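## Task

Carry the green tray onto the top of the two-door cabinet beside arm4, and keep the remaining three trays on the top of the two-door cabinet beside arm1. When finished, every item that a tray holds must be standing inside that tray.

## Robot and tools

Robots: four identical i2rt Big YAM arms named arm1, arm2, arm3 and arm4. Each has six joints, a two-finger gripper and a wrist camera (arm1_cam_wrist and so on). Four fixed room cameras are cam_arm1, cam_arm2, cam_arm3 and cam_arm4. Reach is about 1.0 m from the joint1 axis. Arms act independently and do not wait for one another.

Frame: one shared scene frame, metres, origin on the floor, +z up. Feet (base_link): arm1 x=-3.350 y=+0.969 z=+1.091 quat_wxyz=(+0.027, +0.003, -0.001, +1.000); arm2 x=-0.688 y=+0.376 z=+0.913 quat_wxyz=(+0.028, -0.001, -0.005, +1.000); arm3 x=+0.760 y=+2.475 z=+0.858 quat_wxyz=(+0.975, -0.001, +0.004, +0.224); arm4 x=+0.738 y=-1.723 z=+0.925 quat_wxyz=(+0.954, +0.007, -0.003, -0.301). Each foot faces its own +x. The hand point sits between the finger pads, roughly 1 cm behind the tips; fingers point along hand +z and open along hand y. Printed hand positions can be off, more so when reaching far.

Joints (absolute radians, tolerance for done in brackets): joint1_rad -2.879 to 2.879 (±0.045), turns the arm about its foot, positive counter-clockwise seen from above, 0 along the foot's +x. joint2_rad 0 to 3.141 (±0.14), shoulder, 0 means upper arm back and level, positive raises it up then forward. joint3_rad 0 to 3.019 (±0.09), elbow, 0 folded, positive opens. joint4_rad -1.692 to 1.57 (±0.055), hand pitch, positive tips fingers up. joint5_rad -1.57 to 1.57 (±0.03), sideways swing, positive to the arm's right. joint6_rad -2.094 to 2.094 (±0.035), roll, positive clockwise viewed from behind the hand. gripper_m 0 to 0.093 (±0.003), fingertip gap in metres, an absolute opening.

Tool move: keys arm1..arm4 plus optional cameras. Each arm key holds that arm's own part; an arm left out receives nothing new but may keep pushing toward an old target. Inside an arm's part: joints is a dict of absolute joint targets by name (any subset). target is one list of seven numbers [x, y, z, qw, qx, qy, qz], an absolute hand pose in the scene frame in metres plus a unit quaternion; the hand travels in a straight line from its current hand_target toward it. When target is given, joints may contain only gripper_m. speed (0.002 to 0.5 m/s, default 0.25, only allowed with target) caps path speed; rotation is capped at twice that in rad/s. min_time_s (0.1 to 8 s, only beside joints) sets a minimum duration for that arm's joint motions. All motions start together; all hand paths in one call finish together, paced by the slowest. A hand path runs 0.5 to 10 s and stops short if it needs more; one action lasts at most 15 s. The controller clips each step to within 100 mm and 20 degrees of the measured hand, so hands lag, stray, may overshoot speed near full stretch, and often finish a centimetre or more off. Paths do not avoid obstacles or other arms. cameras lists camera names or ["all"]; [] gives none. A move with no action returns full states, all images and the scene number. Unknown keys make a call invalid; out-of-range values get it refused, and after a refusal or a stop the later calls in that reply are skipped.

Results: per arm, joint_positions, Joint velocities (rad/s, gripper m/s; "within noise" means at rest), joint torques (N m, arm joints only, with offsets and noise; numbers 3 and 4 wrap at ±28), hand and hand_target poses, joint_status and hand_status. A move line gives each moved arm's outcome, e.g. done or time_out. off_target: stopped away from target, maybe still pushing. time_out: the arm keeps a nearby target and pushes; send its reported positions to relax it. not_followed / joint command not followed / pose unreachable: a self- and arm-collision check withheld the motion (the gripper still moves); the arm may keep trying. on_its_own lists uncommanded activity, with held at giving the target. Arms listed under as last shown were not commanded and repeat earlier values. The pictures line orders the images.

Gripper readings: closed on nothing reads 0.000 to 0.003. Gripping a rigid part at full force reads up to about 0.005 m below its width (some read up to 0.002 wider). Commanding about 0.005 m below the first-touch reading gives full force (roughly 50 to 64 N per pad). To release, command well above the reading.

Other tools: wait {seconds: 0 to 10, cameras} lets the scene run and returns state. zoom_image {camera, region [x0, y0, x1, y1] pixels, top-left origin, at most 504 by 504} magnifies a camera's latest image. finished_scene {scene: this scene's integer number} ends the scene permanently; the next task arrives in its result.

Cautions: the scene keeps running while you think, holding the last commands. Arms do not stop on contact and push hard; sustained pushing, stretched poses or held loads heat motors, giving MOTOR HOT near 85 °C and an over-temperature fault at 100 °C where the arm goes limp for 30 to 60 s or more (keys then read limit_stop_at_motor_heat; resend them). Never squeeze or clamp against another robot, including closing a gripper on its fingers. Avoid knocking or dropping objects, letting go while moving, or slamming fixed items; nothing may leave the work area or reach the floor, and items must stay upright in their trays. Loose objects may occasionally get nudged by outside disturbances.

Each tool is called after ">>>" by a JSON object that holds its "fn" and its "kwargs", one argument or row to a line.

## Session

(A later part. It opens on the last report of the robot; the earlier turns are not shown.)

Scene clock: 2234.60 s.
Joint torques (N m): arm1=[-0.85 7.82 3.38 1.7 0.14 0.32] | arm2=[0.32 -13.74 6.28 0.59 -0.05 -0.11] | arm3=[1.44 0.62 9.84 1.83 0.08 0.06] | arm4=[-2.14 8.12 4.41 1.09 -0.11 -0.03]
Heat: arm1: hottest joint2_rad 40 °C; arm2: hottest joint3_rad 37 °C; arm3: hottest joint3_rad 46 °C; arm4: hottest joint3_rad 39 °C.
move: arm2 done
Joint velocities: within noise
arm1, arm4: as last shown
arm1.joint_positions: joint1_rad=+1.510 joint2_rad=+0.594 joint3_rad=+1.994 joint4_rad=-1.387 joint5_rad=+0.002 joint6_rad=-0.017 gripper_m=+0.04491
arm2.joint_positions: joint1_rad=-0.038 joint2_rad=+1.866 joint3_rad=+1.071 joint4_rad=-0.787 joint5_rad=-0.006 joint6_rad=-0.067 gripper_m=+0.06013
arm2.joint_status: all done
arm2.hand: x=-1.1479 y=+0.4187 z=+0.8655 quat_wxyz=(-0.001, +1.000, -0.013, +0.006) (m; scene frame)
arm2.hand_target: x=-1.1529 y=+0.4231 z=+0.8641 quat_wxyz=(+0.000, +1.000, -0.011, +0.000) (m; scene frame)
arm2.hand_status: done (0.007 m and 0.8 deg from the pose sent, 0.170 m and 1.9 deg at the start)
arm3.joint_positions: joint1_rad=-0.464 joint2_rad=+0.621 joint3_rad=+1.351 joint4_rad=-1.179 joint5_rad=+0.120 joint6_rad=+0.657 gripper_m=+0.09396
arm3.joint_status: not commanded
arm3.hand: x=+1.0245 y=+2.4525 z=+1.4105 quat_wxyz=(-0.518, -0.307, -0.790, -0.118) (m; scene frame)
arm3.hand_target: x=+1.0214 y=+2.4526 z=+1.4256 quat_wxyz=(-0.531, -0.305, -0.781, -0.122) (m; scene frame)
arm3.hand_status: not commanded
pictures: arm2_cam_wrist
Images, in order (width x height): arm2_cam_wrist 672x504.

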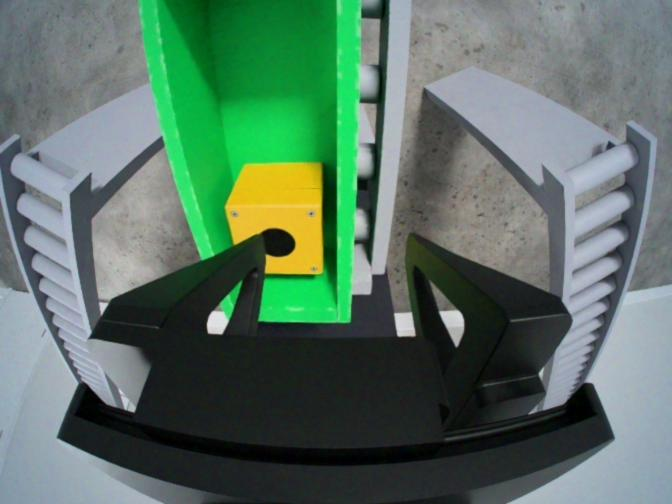

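>>> {"fn": "move", "kwargs": {
  "arm2": {"target": [-1.1525, 0.4308, 0.763, 0.0, 0.99995, -0.01047, 0.0], "speed": 0.12},
  "cameras": ["arm2_cam_wrist"]
}}

Scene clock: 2263.67 s.
Joint torques (N m): arm1=[-0.79 7.71 3.38 1.72 0.16 0.32] | arm2=[0.26 -14.97 5.48 0.59 -0.01 -0.07] | arm3=[1.44 0.67 9.83 1.78 0.08 0.05] | arm4=[-1.96 8.12 4.48 1.05 -0.11 -0.04]
Heat: arm1: hottest joint2_rad 38 °C; arm2: hottest joint3_rad 35 °C; arm3: hottest joint3_rad 46 °C; arm4: hottest joint3_rad 38 °C.
move: arm2 done
Joint velocities: within noise
arm1, arm3, arm4: as last shown
arm2.joint_positions: joint1_rad=-0.052 joint2_rad=+2.085 joint3_rad=+1.055 joint4_rad=-0.556 joint5_rad=-0.006 joint6_rad=-0.081 gripper_m=+0.06013
arm2.joint_status: not commanded
arm2.hand: x=-1.1458 y=+0.4260 z=+0.7646 quat_wxyz=(-0.001, +1.000, -0.013, +0.008) (m; scene frame)
arm2.hand_target: x=-1.1524 y=+0.4309 z=+0.7632 quat_wxyz=(+0.000, +1.000, -0.011, +0.000) (m; scene frame)
arm2.hand_status: done (0.008 m and 0.9 deg from the pose sent, 0.103 m and 0.8 deg at the start)
pictures: arm2_cam_wrist
Images, in order (width x height): arm2_cam_wrist 672x504.

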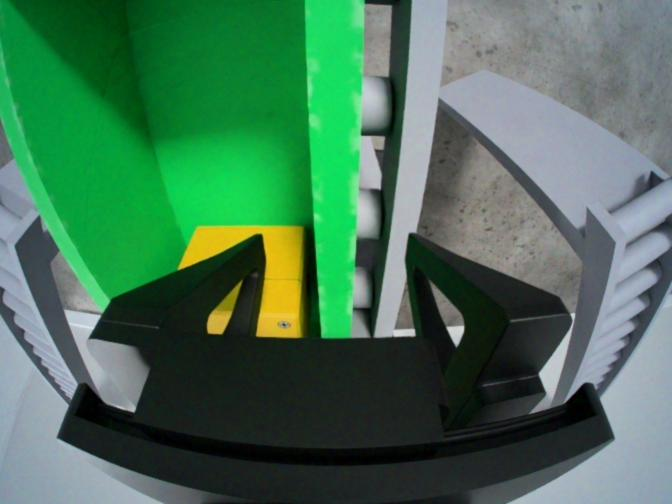

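>>> {"fn": "move", "kwargs": {
  "arm2": {"joints": {"gripper_m": 0.005}},
  "cameras": []
}}

>>> {"fn": "move", "kwargs": {
  "arm2": {"target": [-1.1525, 0.4308, 0.86, 0.0, 0.99995, -0.01047, 0.0], "speed": 0.1},
  "cameras": ["arm2_cam_wrist", "cam_arm2"]
}}

Scene clock: 2275.00 s.
Joint torques (N m): arm1=[-0.79 7.77 3.45 1.7 0.13 0.32] | arm2=[0.09 -15.38 5.14 0.36 -0.01 -0.1] | arm3=[1.32 0.56 9.83 1.83 0.07 0.05] | arm4=[-2.43 8 4.45 1.1 -0.1 -0.06]
Heat: arm1: hottest joint2_rad 38 °C; arm2: hottest joint3_rad 35 °C; arm3: hottest joint3_rad 46 °C; arm4: hottest joint3_rad 38 °C.
move: arm2 off_target
Joint velocities: within noise
arm1, arm3, arm4: as last shown
arm2.joint_positions: joint1_rad=-0.052 joint2_rad=+2.085 joint3_rad=+1.055 joint4_rad=-0.556 joint5_rad=-0.006 joint6_rad=-0.085 gripper_m=+0.01147
arm2.joint_status: gripper_m off_target (ended at +0.01151, target +0.00500)
arm2.hand: x=-1.1458 y=+0.4260 z=+0.7646 quat_wxyz=(-0.001, +1.000, -0.011, +0.008) (m; scene frame)
arm2.hand_target: x=-1.1524 y=+0.4308 z=+0.7632 quat_wxyz=(+0.000, +1.000, -0.011, +0.000) (m; scene frame)
arm2.hand_status: not commanded
pictures: none
No camera images: "cameras" was empty.

Scene clock: 2276.77 s.
Joint torques (N m): arm1=[-0.85 7.77 3.38 1.72 0.12 0.32] | arm2=[-0.15 -18.96 7.01 -0.5 -0.07 -0.04] | arm3=[1.32 0.62 9.85 1.81 0.08 0.05] | arm4=[-2.14 7.82 4.52 1.11 -0.1 -0.04]
Heat: arm1: hottest joint2_rad 38 °C; arm2: hottest joint3_rad 35 °C; arm3: hottest joint3_rad 46 °C; arm4: hottest joint3_rad 38 °C.
move: arm2 off_target
Joint velocities: within noise
arm1, arm3: as last shown
arm2.joint_positions: joint1_rad=-0.053 joint2_rad=+1.932 joint3_rad=+1.055 joint4_rad=-0.744 joint5_rad=-0.005 joint6_rad=-0.085 gripper_m=+0.01147
arm2.joint_status: not commanded
arm2.hand: x=-1.1368 y=+0.4252 z=+0.8328 quat_wxyz=(+0.000, +1.000, -0.012, +0.025) (m; scene frame)
arm2.hand_target: x=-1.1520 y=+0.4308 z=+0.8595 quat_wxyz=(+0.000, +1.000, -0.011, +0.000) (m; scene frame)
arm2.hand_status: off_target (0.032 m and 2.9 deg from the pose sent, 0.096 m and 0.9 deg at the start)
arm4.joint_positions: joint1_rad=+0.909 joint2_rad=+0.597 joint3_rad=+1.987 joint4_rad=-1.387 joint5_rad=+0.004 joint6_rad=+0.010 gripper_m=+0.09396
arm4.joint_status: not commanded
arm4.hand: x=+0.7918 y=-1.7141 z=+1.7018 quat_wxyz=(-0.704, +0.096, -0.695, -0.111) (m; scene frame)
arm4.hand_target: x=+0.7886 y=-1.7148 z=+1.7026 quat_wxyz=(-0.704, +0.098, -0.695, -0.106) (m; scene frame)
arm4.hand_status: not commanded
pictures: arm2_cam_wrist, cam_arm2
Images, in order (width x height): arm2_cam_wrist 672x504, cam_arm2 896x504.

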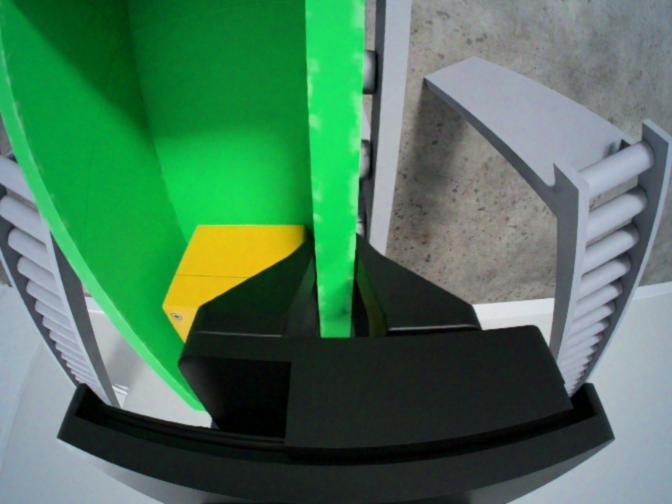

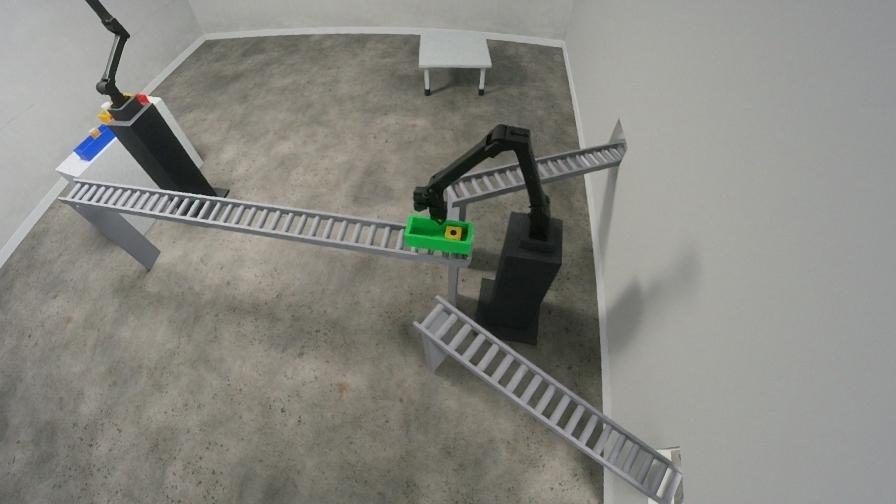

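>>> {"fn": "move", "kwargs": {
  "arm2": {"target": [-1.165, 0.4308, 0.97, 0.0, 0.99995, -0.01047, 0.0], "speed": 0.15},
  "cameras": []
}}

>>> {"fn": "move", "kwargs": {
  "arm2": {"joints": {"joint1_rad": 0.962, "joint6_rad": 1.424}, "min_time_s": 4.5},
  "cameras": ["arm2_cam_wrist", "cam_arm2"]
}}

>>> {"fn": "zoom_image", "kwargs": {
  "camera": "cam_arm2",
  "region": [380, 180, 560, 400]
}}

Scene clock: 2324.87 s.
Joint torques (N m): arm1=[-0.62 7.77 3.4 1.72 0.15 0.32] | arm2=[0.91 -18.78 10.85 -0.77 0.03 -0.01] | arm3=[1.38 0.67 9.83 1.8 0.08 0.06] | arm4=[-1.9 7.88 4.4 1.05 -0.1 -0.07]
Heat: arm1: hottest joint2_rad 37 °C; arm2: hottest joint3_rad 35 °C; arm3: hottest joint3_rad 46 °C; arm4: hottest joint3_rad 38 °C.
move: arm2 off_target
Joint velocities: within noise
arm1, arm3, arm4: as last shown
arm2.joint_positions: joint1_rad=-0.053 joint2_rad=+1.766 joint3_rad=+1.150 joint4_rad=-1.030 joint5_rad=-0.005 joint6_rad=-0.085 gripper_m=+0.01147
arm2.joint_status: not commanded
arm2.hand: x=-1.1408 y=+0.4247 z=+0.9340 quat_wxyz=(+0.002, +0.999, -0.012, +0.038) (m; scene frame)
arm2.hand_target: x=-1.1633 y=+0.4307 z=+0.9700 quat_wxyz=(+0.000, +1.000, -0.011, +0.000) (m; scene frame)
arm2.hand_status: off_target (0.044 m and 4.3 deg from the pose sent, 0.140 m and 2.9 deg at the start)
pictures: none
No camera images: "cameras" was empty.

Scene clock: 2330.10 s.
Joint torques (N m): arm1=[-0.79 8 3.43 1.68 0.14 0.32] | arm2=[1.26 -17.79 10.39 0.03 -0.03 0.2] | arm3=[1.38 0.62 9.84 1.83 0.08 0.05] | arm4=[-1.79 8.06 4.49 1.06 -0.11 -0.04]
Heat: arm1: hottest joint2_rad 37 °C; arm2: hottest joint3_rad 35 °C; arm3: hottest joint3_rad 46 °C; arm4: hottest joint3_rad 38 °C.
move: arm2 done
Joint velocities: within noise
arm1, arm3, arm4: as last shown
arm2.joint_positions: joint1_rad=+0.958 joint2_rad=+1.766 joint3_rad=+1.150 joint4_rad=-1.040 joint5_rad=-0.003 joint6_rad=+1.412 gripper_m=+0.01147
arm2.joint_status: all done
arm2.hand: x=-0.9684 y=+0.0205 z=+0.9307 quat_wxyz=(-0.043, +0.967, -0.252, +0.018) (m; scene frame)
arm2.hand_target: x=-0.9823 y=-0.0016 z=+0.9662 quat_wxyz=(-0.003, +0.967, -0.256, +0.003) (m; scene frame)
arm2.hand_status: not commanded
pictures: arm2_cam_wrist, cam_arm2
Images, in order (width x height): arm2_cam_wrist 672x504, cam_arm2 896x504.

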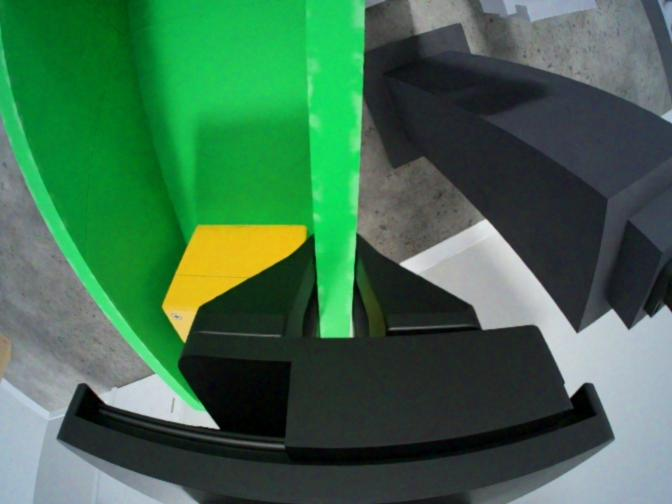

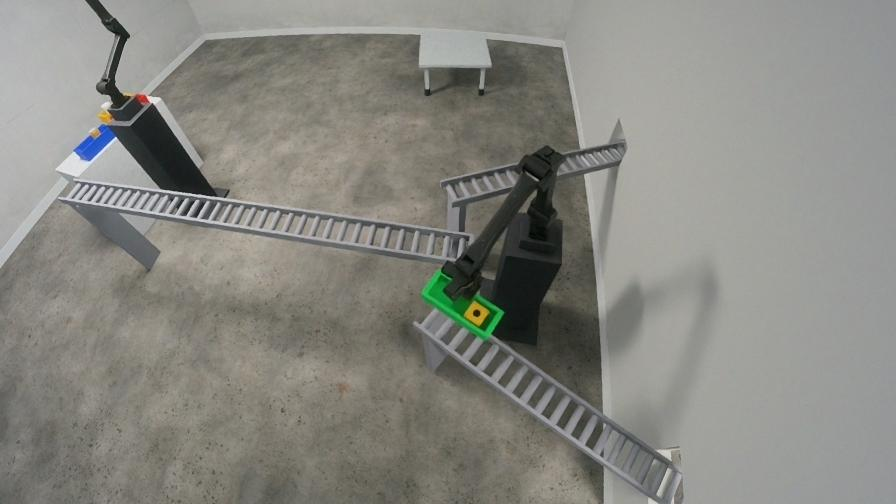

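Scaled by 2.291 from the camera's 896x504 image, which has a finer 1280x720 frame.

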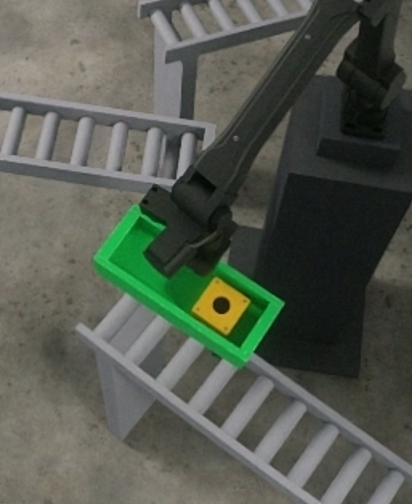

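>>> {"fn": "move", "kwargs": {
  "arm2": {"target": [-0.991, -0.0146, 0.9005, 0.0401, 0.9656, -0.256, -0.0147], "speed": 0.1},
  "cameras": ["cam_arm2"]
}}

>>> {"fn": "zoom_image", "kwargs": {
  "camera": "cam_arm2",
  "region": [400, 260, 520, 380]
}}

Scene clock: 2385.87 s.
Joint torques (N m): arm1=[-0.85 7.71 3.36 1.74 0.14 0.32] | arm2=[1.32 -17.67 7.6 0.99 -0.08 0.26] | arm3=[1.32 0.67 9.81 1.83 0.08 0.05] | arm4=[-1.96 7.82 4.46 1.07 -0.1 -0.05]
Heat: arm1: hottest joint2_rad 37 °C; arm2: hottest joint3_rad 38 °C; arm3: hottest joint3_rad 46 °C; arm4: hottest joint3_rad 38 °C.
move: arm2 off_target
Joint velocities: within noise
arm1, arm3, arm4: as last shown
arm2.joint_positions: joint1_rad=+0.958 joint2_rad=+1.835 joint3_rad=+1.092 joint4_rad=-0.802 joint5_rad=-0.003 joint6_rad=+1.414 gripper_m=+0.01147
arm2.joint_status: not commanded
arm2.hand: x=-0.9816 y=+0.0042 z=+0.8815 quat_wxyz=(+0.008, +0.968, -0.253, -0.004) (m; scene frame)
arm2.hand_target: x=-0.9907 y=-0.0140 z=+0.9010 quat_wxyz=(+0.040, +0.966, -0.256, -0.014) (m; scene frame)
arm2.hand_status: off_target (0.028 m and 3.9 deg from the pose sent, 0.052 m and 10.3 deg at the start)
pictures: cam_arm2
Images, in order (width x height): cam_arm2 896x504.

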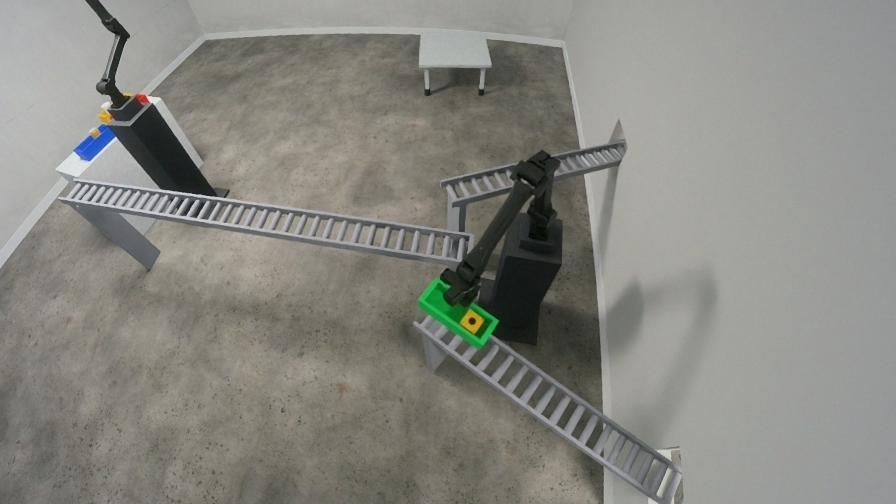

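Scaled by 4.200 from the camera's 896x504 image, which has a finer 1280x720 frame.

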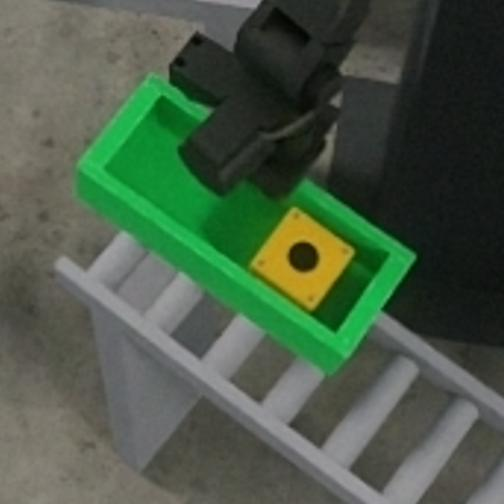

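>>> {"fn": "zoom_image", "kwargs": {
  "camera": "cam_arm2",
  "region": [410, 290, 530, 400]
}}

Scaled by 4.200 from the camera's 896x504 image, which has a finer 1280x720 frame.

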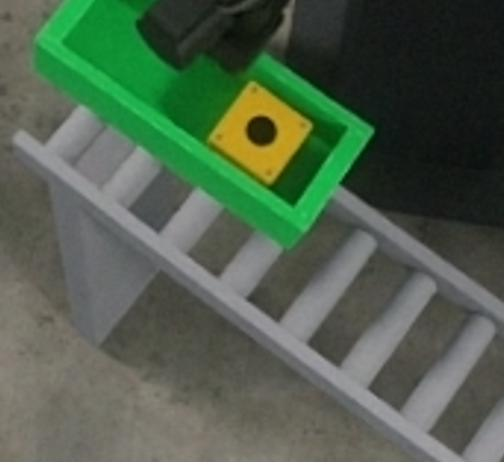

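>>> {"fn": "move", "kwargs": {
  "arm2": {"target": [-1.0091, -0.0462, 0.8945, 0.0333, 0.9632, -0.2661, -0.0116], "speed": 0.1},
  "cameras": ["cam_arm2"]
}}

>>> {"fn": "zoom_image", "kwargs": {
  "camera": "cam_arm2",
  "region": [400, 275, 520, 385]
}}

Scene clock: 2459.50 s.
Joint torques (N m): arm1=[-0.97 7.59 3.38 1.77 0.14 0.32] | arm2=[1.67 -18.14 10.55 0.08 -0.02 0.2] | arm3=[1.38 0.67 9.83 1.83 0.08 0.06] | arm4=[-1.9 7.77 4.42 1.07 -0.1 -0.04]
Heat: arm1: hottest joint2_rad 36 °C; arm2: hottest joint3_rad 38 °C; arm3: hottest joint3_rad 47 °C; arm4: hottest joint3_rad 38 °C.
move: arm2 off_target
Joint velocities: within noise
arm1.joint_positions: joint1_rad=+1.510 joint2_rad=+0.594 joint3_rad=+1.994 joint4_rad=-1.387 joint5_rad=+0.002 joint6_rad=-0.017 gripper_m=+0.04491
arm1.joint_status: not commanded
arm1.hand: x=-3.3524 y=+0.9088 z=+1.8697 quat_wxyz=(+0.467, +0.519, +0.473, -0.537) (m; scene frame)
arm1.hand_target: x=-3.3528 y=+0.9073 z=+1.8680 quat_wxyz=(+0.466, +0.529, +0.470, -0.531) (m; scene frame)
arm1.hand_status: not commanded
arm2.joint_positions: joint1_rad=+0.966 joint2_rad=+1.913 joint3_rad=+1.179 joint4_rad=-0.826 joint5_rad=-0.003 joint6_rad=+1.445 gripper_m=+0.01147
arm2.joint_status: not commanded
arm2.hand: x=-0.9942 y=-0.0175 z=+0.8696 quat_wxyz=(+0.000, +0.965, -0.264, -0.001) (m; scene frame)
arm2.hand_target: x=-1.0080 y=-0.0449 z=+0.8955 quat_wxyz=(+0.034, +0.963, -0.266, -0.011) (m; scene frame)
arm2.hand_status: off_target (0.041 m and 4.0 deg from the pose sent, 0.059 m and 3.5 deg at the start)
arm3, arm4: as last shown
pictures: cam_arm2
Images, in order (width x height): cam_arm2 896x504.

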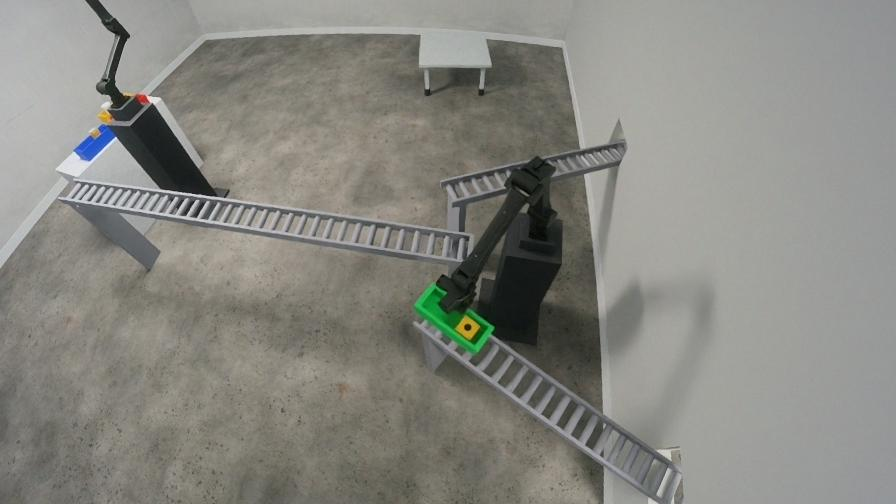

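Scaled by 4.200 from the camera's 896x504 image, which has a finer 1280x720 frame.

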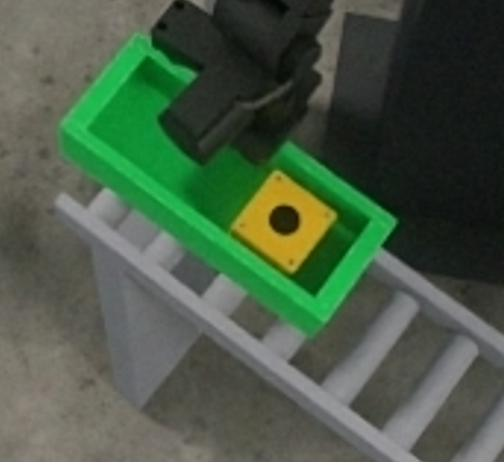

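>>> {"fn": "move", "kwargs": {
  "arm2": {"target": [-1.0175, -0.061, 0.896, 0.0333, 0.9618, -0.2713, -0.0114], "speed": 0.1},
  "cameras": ["cam_arm2"]
}}

>>> {"fn": "zoom_image", "kwargs": {
  "camera": "cam_arm2",
  "region": [400, 275, 520, 385]
}}

Scene clock: 2490.10 s.
Joint torques (N m): arm1=[-0.97 7.94 3.37 1.7 0.15 0.33] | arm2=[2.32 -18.32 10.84 0.08 -0.01 0.18] | arm3=[1.38 0.62 9.83 1.8 0.08 0.05] | arm4=[-1.85 7.88 4.38 1.05 -0.1 -0.08]
Heat: arm1: hottest joint2_rad 36 °C; arm2: hottest joint3_rad 39 °C; arm3: hottest joint3_rad 47 °C; arm4: hottest joint3_rad 38 °C.
move: arm2 off_target
Joint velocities: within noise
arm1, arm4: as last shown
arm2.joint_positions: joint1_rad=+0.969 joint2_rad=+1.947 joint3_rad=+1.236 joint4_rad=-0.852 joint5_rad=-0.003 joint6_rad=+1.460 gripper_m=+0.01147
arm2.joint_status: not commanded
arm2.hand: x=-1.0027 y=-0.0317 z=+0.8695 quat_wxyz=(-0.001, +0.963, -0.269, -0.001) (m; scene frame)
arm2.hand_target: x=-1.0163 y=-0.0596 z=+0.8970 quat_wxyz=(+0.034, +0.962, -0.271, -0.011) (m; scene frame)
arm2.hand_status: off_target (0.042 m and 4.1 deg from the pose sent, 0.056 m and 4.1 deg at the start)
arm3.joint_positions: joint1_rad=-0.464 joint2_rad=+0.621 joint3_rad=+1.351 joint4_rad=-1.179 joint5_rad=+0.120 joint6_rad=+0.657 gripper_m=+0.09396
arm3.joint_status: not commanded
arm3.hand: x=+1.0245 y=+2.4525 z=+1.4105 quat_wxyz=(-0.518, -0.307, -0.790, -0.118) (m; scene frame)
arm3.hand_target: x=+1.0214 y=+2.4526 z=+1.4256 quat_wxyz=(-0.531, -0.305, -0.781, -0.122) (m; scene frame)
arm3.hand_status: not commanded
pictures: cam_arm2
Images, in order (width x height): cam_arm2 896x504.

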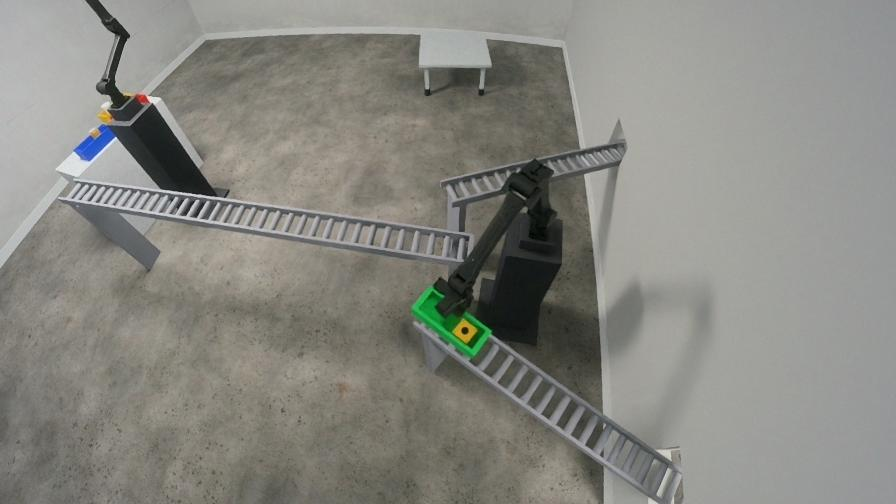

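Scaled by 4.200 from the camera's 896x504 image, which has a finer 1280x720 frame.

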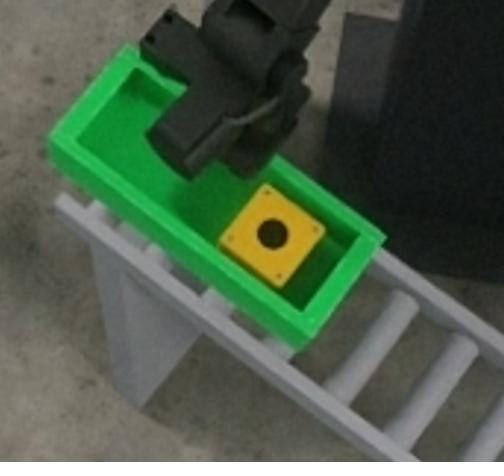

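>>> {"fn": "move", "kwargs": {
  "arm2": {"target": [-1.0175, -0.062, 0.865, 0.0333, 0.9618, -0.2713, -0.0114], "speed": 0.06},
  "cameras": ["cam_arm2"]
}}

>>> {"fn": "zoom_image", "kwargs": {
  "camera": "cam_arm2",
  "region": [400, 275, 520, 385]
}}

Scene clock: 2520.13 s.
Joint torques (N m): arm1=[-1.03 7.77 3.45 1.76 0.15 0.32] | arm2=[1.67 -19.14 9.36 0.9 -0.06 0.23] | arm3=[1.38 0.73 9.87 1.83 0.08 0.05] | arm4=[-2.08 8.06 4.4 1.06 -0.1 -0.04]
Heat: arm1: hottest joint2_rad 36 °C; arm2: hottest joint3_rad 41 °C; arm3: hottest joint3_rad 47 °C; arm4: hottest joint3_rad 38 °C.
move: arm2 off_target
Joint velocities: within noise
arm1, arm3, arm4: as last shown
arm2.joint_positions: joint1_rad=+0.970 joint2_rad=+2.005 joint3_rad=+1.236 joint4_rad=-0.808 joint5_rad=-0.003 joint6_rad=+1.462 gripper_m=+0.01147
arm2.joint_status: not commanded
arm2.hand: x=-1.0025 y=-0.0320 z=+0.8412 quat_wxyz=(-0.007, +0.963, -0.270, +0.002) (m; scene frame)
arm2.hand_target: x=-1.0165 y=-0.0607 z=+0.8661 quat_wxyz=(+0.033, +0.962, -0.271, -0.011) (m; scene frame)
arm2.hand_status: off_target (0.041 m and 4.9 deg from the pose sent, 0.034 m and 4.1 deg at the start)
pictures: cam_arm2
Images, in order (width x height): cam_arm2 896x504.

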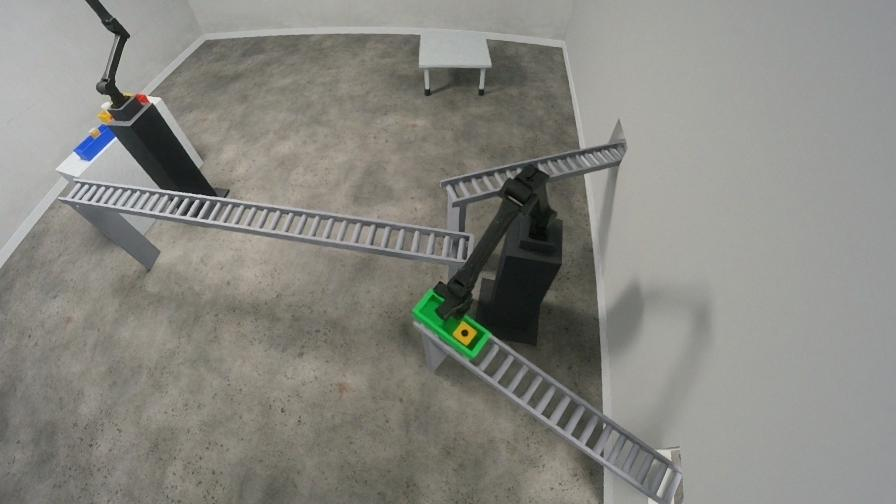

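Scaled by 4.200 from the camera's 896x504 image, which has a finer 1280x720 frame.

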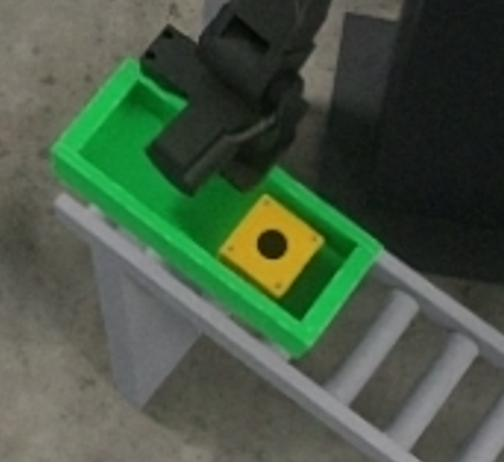

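>>> {"fn": "move", "kwargs": {
  "arm2": {"target": [-1.0175, -0.062, 0.832, 0.0333, 0.9618, -0.2713, -0.0114], "speed": 0.06},
  "cameras": ["cam_arm2"]
}}

>>> {"fn": "zoom_image", "kwargs": {
  "camera": "cam_arm2",
  "region": [400, 275, 520, 385]
}}

Scene clock: 2534.43 s.
Joint torques (N m): arm1=[-0.73 7.53 3.36 1.74 0.15 0.31] | arm2=[2.61 -19.9 8.27 0.85 0.01 0.19] | arm3=[1.32 0.56 9.84 1.81 0.08 0.05] | arm4=[-2.14 8 4.45 0.98 -0.08 -0.02]
Heat: arm1: hottest joint2_rad 36 °C; arm2: hottest joint3_rad 41 °C; arm3: hottest joint3_rad 47 °C; arm4: hottest joint3_rad 38 °C.
move: arm2 off_target
Joint velocities: within noise
arm1, arm3, arm4: as last shown
arm2.joint_positions: joint1_rad=+0.971 joint2_rad=+2.066 joint3_rad=+1.236 joint4_rad=-0.738 joint5_rad=-0.003 joint6_rad=+1.462 gripper_m=+0.01147
arm2.joint_status: not commanded
arm2.hand: x=-1.0050 y=-0.0352 z=+0.8107 quat_wxyz=(-0.003, +0.963, -0.270, +0.000) (m; scene frame)
arm2.hand_target: x=-1.0167 y=-0.0611 z=+0.8328 quat_wxyz=(+0.033, +0.962, -0.271, -0.011) (m; scene frame)
arm2.hand_status: off_target (0.036 m and 4.4 deg from the pose sent, 0.035 m and 4.9 deg at the start)
pictures: cam_arm2
Images, in order (width x height): cam_arm2 896x504.

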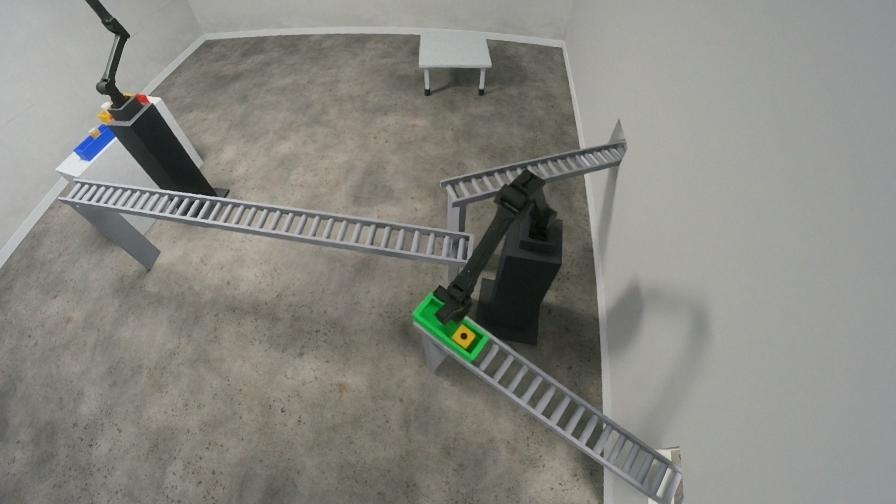

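Scaled by 4.200 from the camera's 896x504 image, which has a finer 1280x720 frame.

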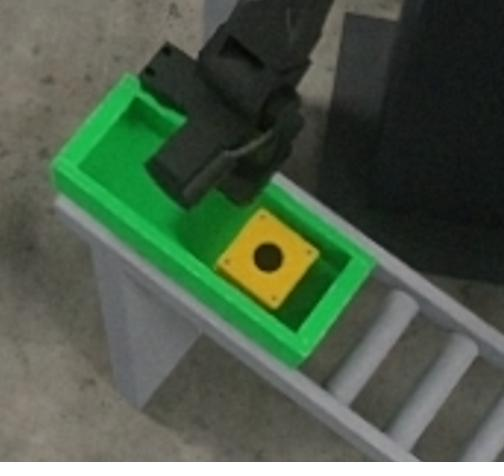

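>>> {"fn": "move", "kwargs": {
  "arm2": {"target": [-1.014, -0.056, 0.805, 0.0333, 0.9618, -0.2713, -0.0114], "speed": 0.06},
  "cameras": ["cam_arm2"]
}}

>>> {"fn": "zoom_image", "kwargs": {
  "camera": "cam_arm2",
  "region": [400, 275, 520, 385]
}}

Scene clock: 2546.93 s.
Joint torques (N m): arm1=[-0.85 7.77 3.4 1.69 0.15 0.32] | arm2=[2.26 -18.84 6.87 0.7 -0.02 0.14] | arm3=[1.49 0.67 9.83 1.85 0.08 0.06] | arm4=[-2.08 8.06 4.41 1.06 -0.13 -0.05]
Heat: arm1: hottest joint2_rad 36 °C; arm2: hottest joint3_rad 40 °C; arm3: hottest joint3_rad 47 °C; arm4: hottest joint3_rad 37 °C.
move: arm2 off_target
Joint velocities: within noise
arm1, arm3: as last shown
arm2.joint_positions: joint1_rad=+0.971 joint2_rad=+2.107 joint3_rad=+1.226 joint4_rad=-0.672 joint5_rad=-0.003 joint6_rad=+1.462 gripper_m=+0.01147
arm2.joint_status: not commanded
arm2.hand: x=-1.0057 y=-0.0360 z=+0.7880 quat_wxyz=(+0.004, +0.963, -0.270, -0.003) (m; scene frame)
arm2.hand_target: x=-1.0136 y=-0.0555 z=+0.8054 quat_wxyz=(+0.033, +0.962, -0.271, -0.011) (m; scene frame)
arm2.hand_status: off_target (0.028 m and 3.5 deg from the pose sent, 0.023 m and 4.4 deg at the start)
arm4.joint_positions: joint1_rad=+0.909 joint2_rad=+0.597 joint3_rad=+1.987 joint4_rad=-1.387 joint5_rad=+0.004 joint6_rad=+0.010 gripper_m=+0.09396
arm4.joint_status: not commanded
arm4.hand: x=+0.7918 y=-1.7141 z=+1.7018 quat_wxyz=(-0.704, +0.096, -0.695, -0.111) (m; scene frame)
arm4.hand_target: x=+0.7886 y=-1.7148 z=+1.7026 quat_wxyz=(-0.704, +0.098, -0.695, -0.106) (m; scene frame)
arm4.hand_status: not commanded
pictures: cam_arm2
Images, in order (width x height): cam_arm2 896x504.

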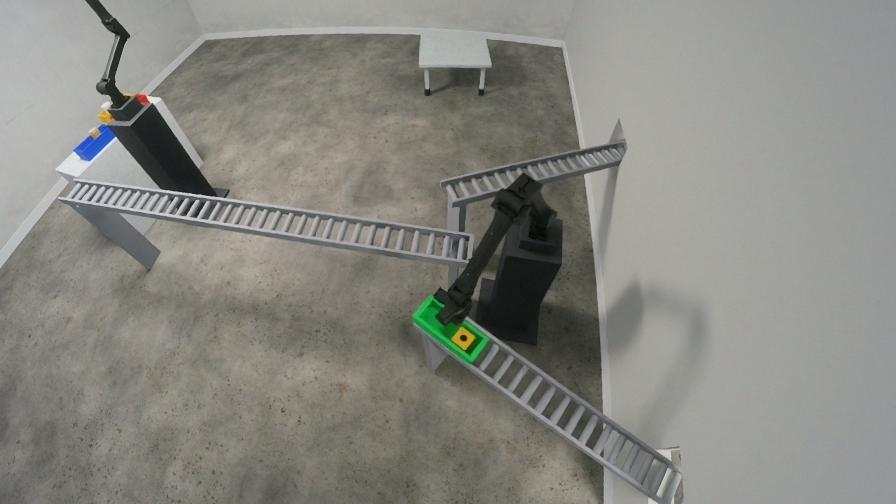

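Scaled by 4.200 from the camera's 896x504 image, which has a finer 1280x720 frame.

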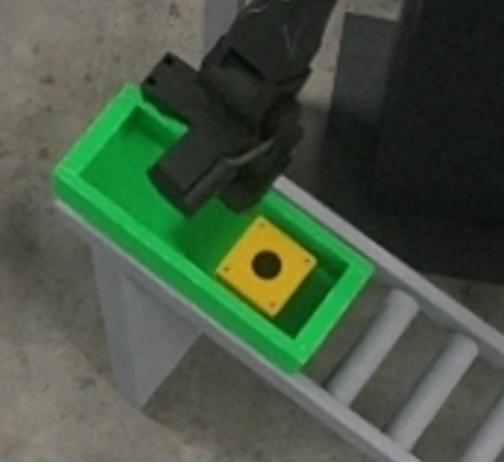

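>>> {"fn": "move", "kwargs": {
  "arm2": {"target": [-1.004, -0.037, 0.812, 0.0333, 0.9618, -0.2713, -0.0114], "speed": 0.08},
  "cameras": ["cam_arm2", "arm2_cam_wrist"]
}}

>>> {"fn": "zoom_image", "kwargs": {
  "camera": "cam_arm2",
  "region": [400, 275, 520, 385]
}}

Scene clock: 2584.97 s.
Joint torques (N m): arm1=[-0.73 7.59 3.37 1.72 0.16 0.31] | arm2=[1.2 -21.42 6.15 0.64 0.13 0.04] | arm3=[1.38 0.62 9.84 1.84 0.08 0.06] | arm4=[-1.9 7.88 4.38 1.03 -0.11 -0.05]
Heat: arm1: hottest joint2_rad 35 °C; arm2: hottest joint3_rad 38 °C; arm3: hottest joint3_rad 47 °C; arm4: hottest joint3_rad 37 °C.
move: arm2 off_target
Joint velocities: within noise
arm1, arm3, arm4: as last shown
arm2.joint_positions: joint1_rad=+0.971 joint2_rad=+2.094 joint3_rad=+1.154 joint4_rad=-0.646 joint5_rad=-0.006 joint6_rad=+1.463 gripper_m=+0.01147
arm2.joint_status: not commanded
arm2.hand: x=-0.9873 y=-0.0127 z=+0.7775 quat_wxyz=(-0.010, +0.963, -0.271, +0.005) (m; scene frame)
arm2.hand_target: x=-1.0033 y=-0.0360 z=+0.8118 quat_wxyz=(+0.033, +0.962, -0.271, -0.011) (m; scene frame)
arm2.hand_status: off_target (0.045 m and 5.3 deg from the pose sent, 0.024 m and 3.5 deg at the start)
pictures: arm2_cam_wrist, cam_arm2
Images, in order (width x height): arm2_cam_wrist 672x504, cam_arm2 896x504.

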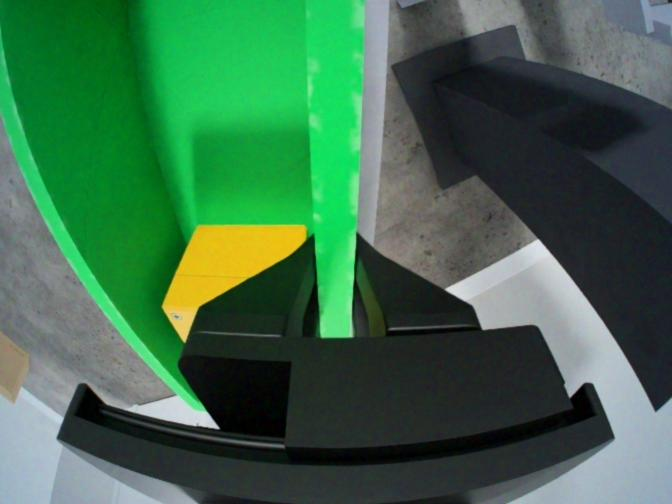

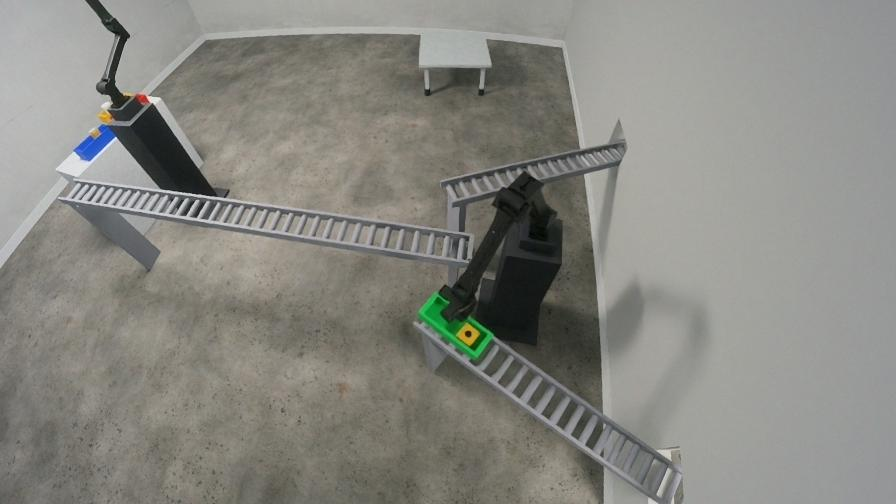

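Scaled by 4.200 from the camera's 896x504 image, which has a finer 1280x720 frame.

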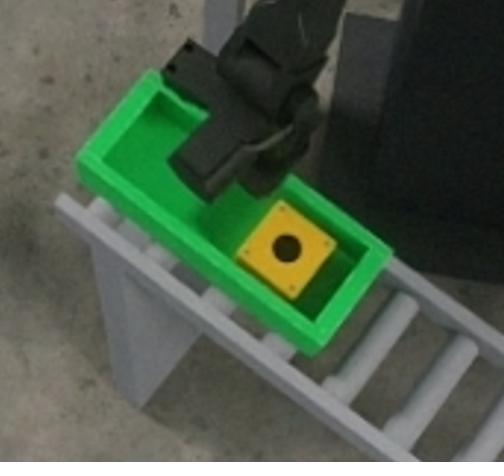

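>>> {"fn": "move", "kwargs": {
  "arm2": {"target": [-1.007, -0.043, 0.795, 0.0333, 0.9618, -0.2713, -0.0114], "speed": 0.06},
  "cameras": ["cam_arm2", "arm2_cam_wrist"]
}}

>>> {"fn": "zoom_image", "kwargs": {
  "camera": "cam_arm2",
  "region": [400, 275, 520, 385]
}}

Scene clock: 2603.83 s.
Joint torques (N m): arm1=[-0.91 7.71 3.4 1.73 0.14 0.31] | arm2=[0.67 -18.43 7.56 0.73 0.07 0.16] | arm3=[1.44 0.67 9.83 1.84 0.09 0.06] | arm4=[-1.96 7.71 4.48 1.1 -0.09 -0.05]
Heat: arm1: hottest joint2_rad 35 °C; arm2: hottest joint3_rad 37 °C; arm3: hottest joint3_rad 47 °C; arm4: hottest joint3_rad 37 °C.
move: arm2 off_target
Joint velocities: within noise
arm1, arm3, arm4: as last shown
arm2.joint_positions: joint1_rad=+0.971 joint2_rad=+2.094 joint3_rad=+1.154 joint4_rad=-0.627 joint5_rad=-0.006 joint6_rad=+1.463 gripper_m=+0.01147
arm2.joint_status: not commanded
arm2.hand: x=-0.9901 y=-0.0164 z=+0.7774 quat_wxyz=(-0.002, +0.963, -0.271, +0.001) (m; scene frame)
arm2.hand_target: x=-1.0063 y=-0.0421 z=+0.7960 quat_wxyz=(+0.033, +0.962, -0.271, -0.011) (m; scene frame)
arm2.hand_status: off_target (0.036 m and 4.3 deg from the pose sent, 0.040 m and 5.3 deg at the start)
pictures: arm2_cam_wrist, cam_arm2
Images, in order (width x height): arm2_cam_wrist 672x504, cam_arm2 896x504.

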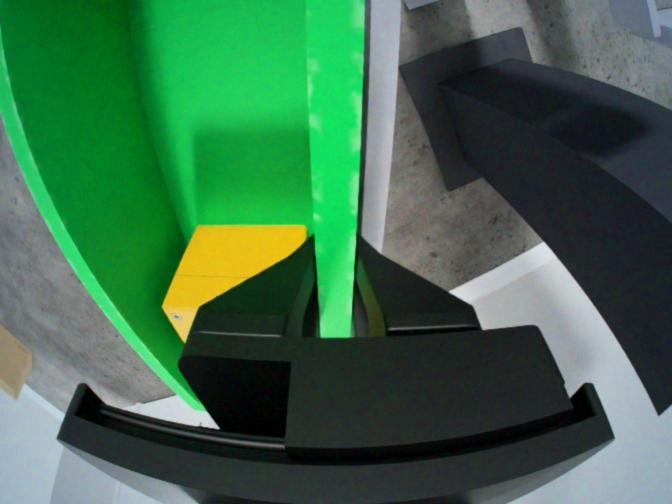

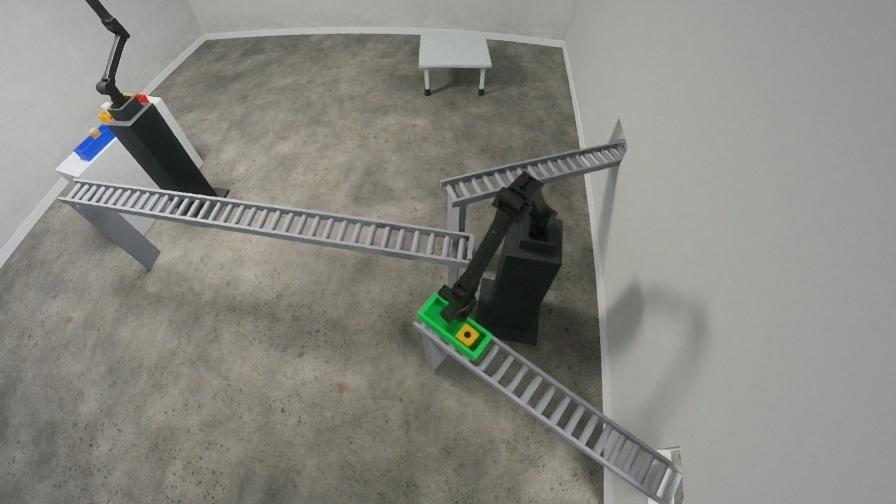

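Scaled by 4.200 from the camera's 896x504 image, which has a finer 1280x720 frame.

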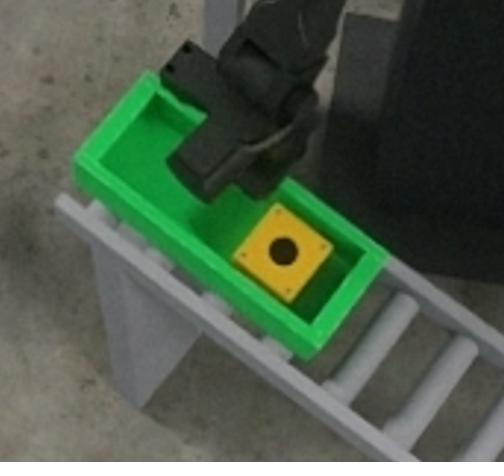

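>>> {"fn": "move", "kwargs": {
  "arm2": {"target": [-1.007, -0.044, 0.782, 0.0333, 0.9618, -0.2713, -0.0114], "speed": 0.06},
  "cameras": []
}}

>>> {"fn": "move", "kwargs": {
  "arm2": {"target": [-1.007, -0.044, 0.97, 0.0333, 0.9618, -0.2713, -0.0114], "speed": 0.35, "joints": {"gripper_m": 0.045}},
  "cameras": ["cam_arm2", "cam_arm4"]
}}

Scene clock: 2621.43 s.
Joint torques (N m): arm1=[-0.91 7.71 3.37 1.68 0.15 0.32] | arm2=[1.2 -19.08 7.91 1.07 0.14 0.16] | arm3=[1.44 0.67 9.83 1.8 0.09 0.05] | arm4=[-1.85 7.77 4.44 1.03 -0.1 -0.06]
Heat: arm1: hottest joint2_rad 35 °C; arm2: hottest joint3_rad 37 °C; arm3: hottest joint3_rad 47 °C; arm4: hottest joint3_rad 37 °C.
move: arm2 off_target
Joint velocities: within noise
arm1, arm3, arm4: as last shown
arm2.joint_positions: joint1_rad=+0.971 joint2_rad=+2.124 joint3_rad=+1.154 joint4_rad=-0.602 joint5_rad=-0.006 joint6_rad=+1.463 gripper_m=+0.01147
arm2.joint_status: not commanded
arm2.hand: x=-0.9891 y=-0.0149 z=+0.7635 quat_wxyz=(-0.004, +0.963, -0.271, +0.002) (m; scene frame)
arm2.hand_target: x=-1.0062 y=-0.0430 z=+0.7833 quat_wxyz=(+0.033, +0.962, -0.271, -0.011) (m; scene frame)
arm2.hand_status: off_target (0.039 m and 4.5 deg from the pose sent, 0.033 m and 4.3 deg at the start)
pictures: none
No camera images: "cameras" was empty.

Scene clock: 2622.83 s.
Joint torques (N m): arm1=[-0.73 7.77 3.32 1.7 0.15 0.31] | arm2=[0.97 -15.74 9.72 -0.12 0.16 0.11] | arm3=[1.32 0.67 9.83 1.83 0.08 0.05] | arm4=[-1.9 8 4.49 1.09 -0.1 -0.05]
Heat: arm1: hottest joint2_rad 35 °C; arm2: hottest joint3_rad 37 °C; arm3: hottest joint3_rad 47 °C; arm4: hottest joint3_rad 37 °C.
move: arm2 off_target
Joint velocities: within noise
arm1.joint_positions: joint1_rad=+1.510 joint2_rad=+0.594 joint3_rad=+1.994 joint4_rad=-1.387 joint5_rad=+0.002 joint6_rad=-0.017 gripper_m=+0.04491
arm1.joint_status: not commanded
arm1.hand: x=-3.3524 y=+0.9088 z=+1.8697 quat_wxyz=(+0.467, +0.519, +0.473, -0.537) (m; scene frame)
arm1.hand_target: x=-3.3528 y=+0.9073 z=+1.8680 quat_wxyz=(+0.466, +0.529, +0.470, -0.531) (m; scene frame)
arm1.hand_status: not commanded
arm2.joint_positions: joint1_rad=+0.971 joint2_rad=+1.786 joint3_rad=+1.268 joint4_rad=-0.997 joint5_rad=-0.006 joint6_rad=+1.463 gripper_m=+0.04490
arm2.joint_status: all done
arm2.hand: x=-1.0015 y=-0.0328 z=+0.9586 quat_wxyz=(+0.023, +0.962, -0.270, -0.008) (m; scene frame)
arm2.hand_target: x=-1.0069 y=-0.0437 z=+0.9701 quat_wxyz=(+0.034, +0.962, -0.271, -0.011) (m; scene frame)
arm2.hand_status: off_target (0.017 m and 1.3 deg from the pose sent, 0.209 m and 4.5 deg at the start; pose on its path clipped on 2 of 42 steps)
arm3, arm4: as last shown
pictures: cam_arm2, cam_arm4
Images, in order (width x height): cam_arm2 896x504, cam_arm4 896x504.

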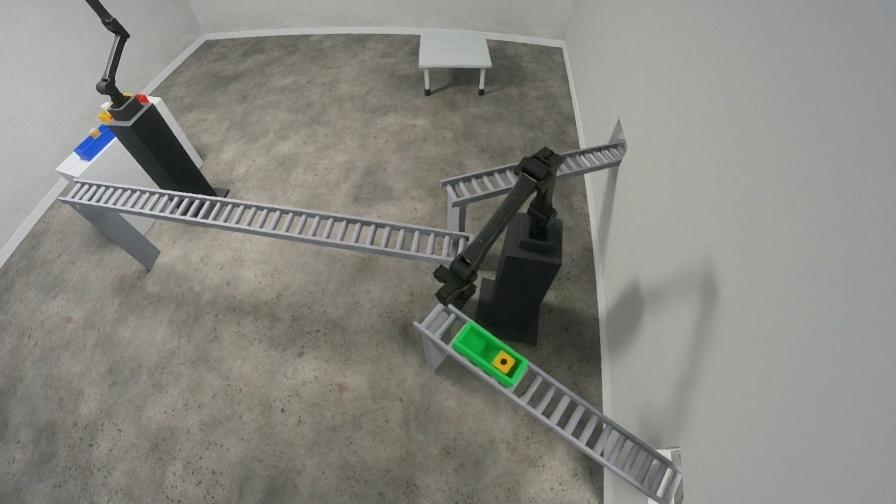

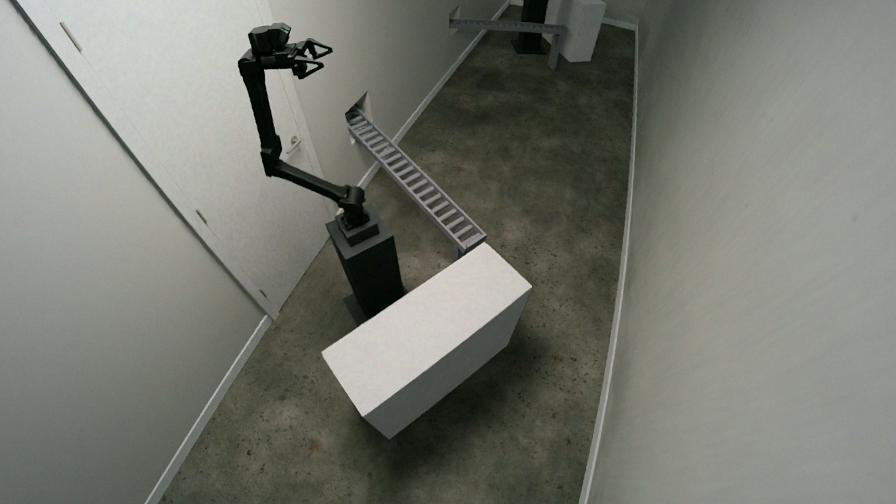

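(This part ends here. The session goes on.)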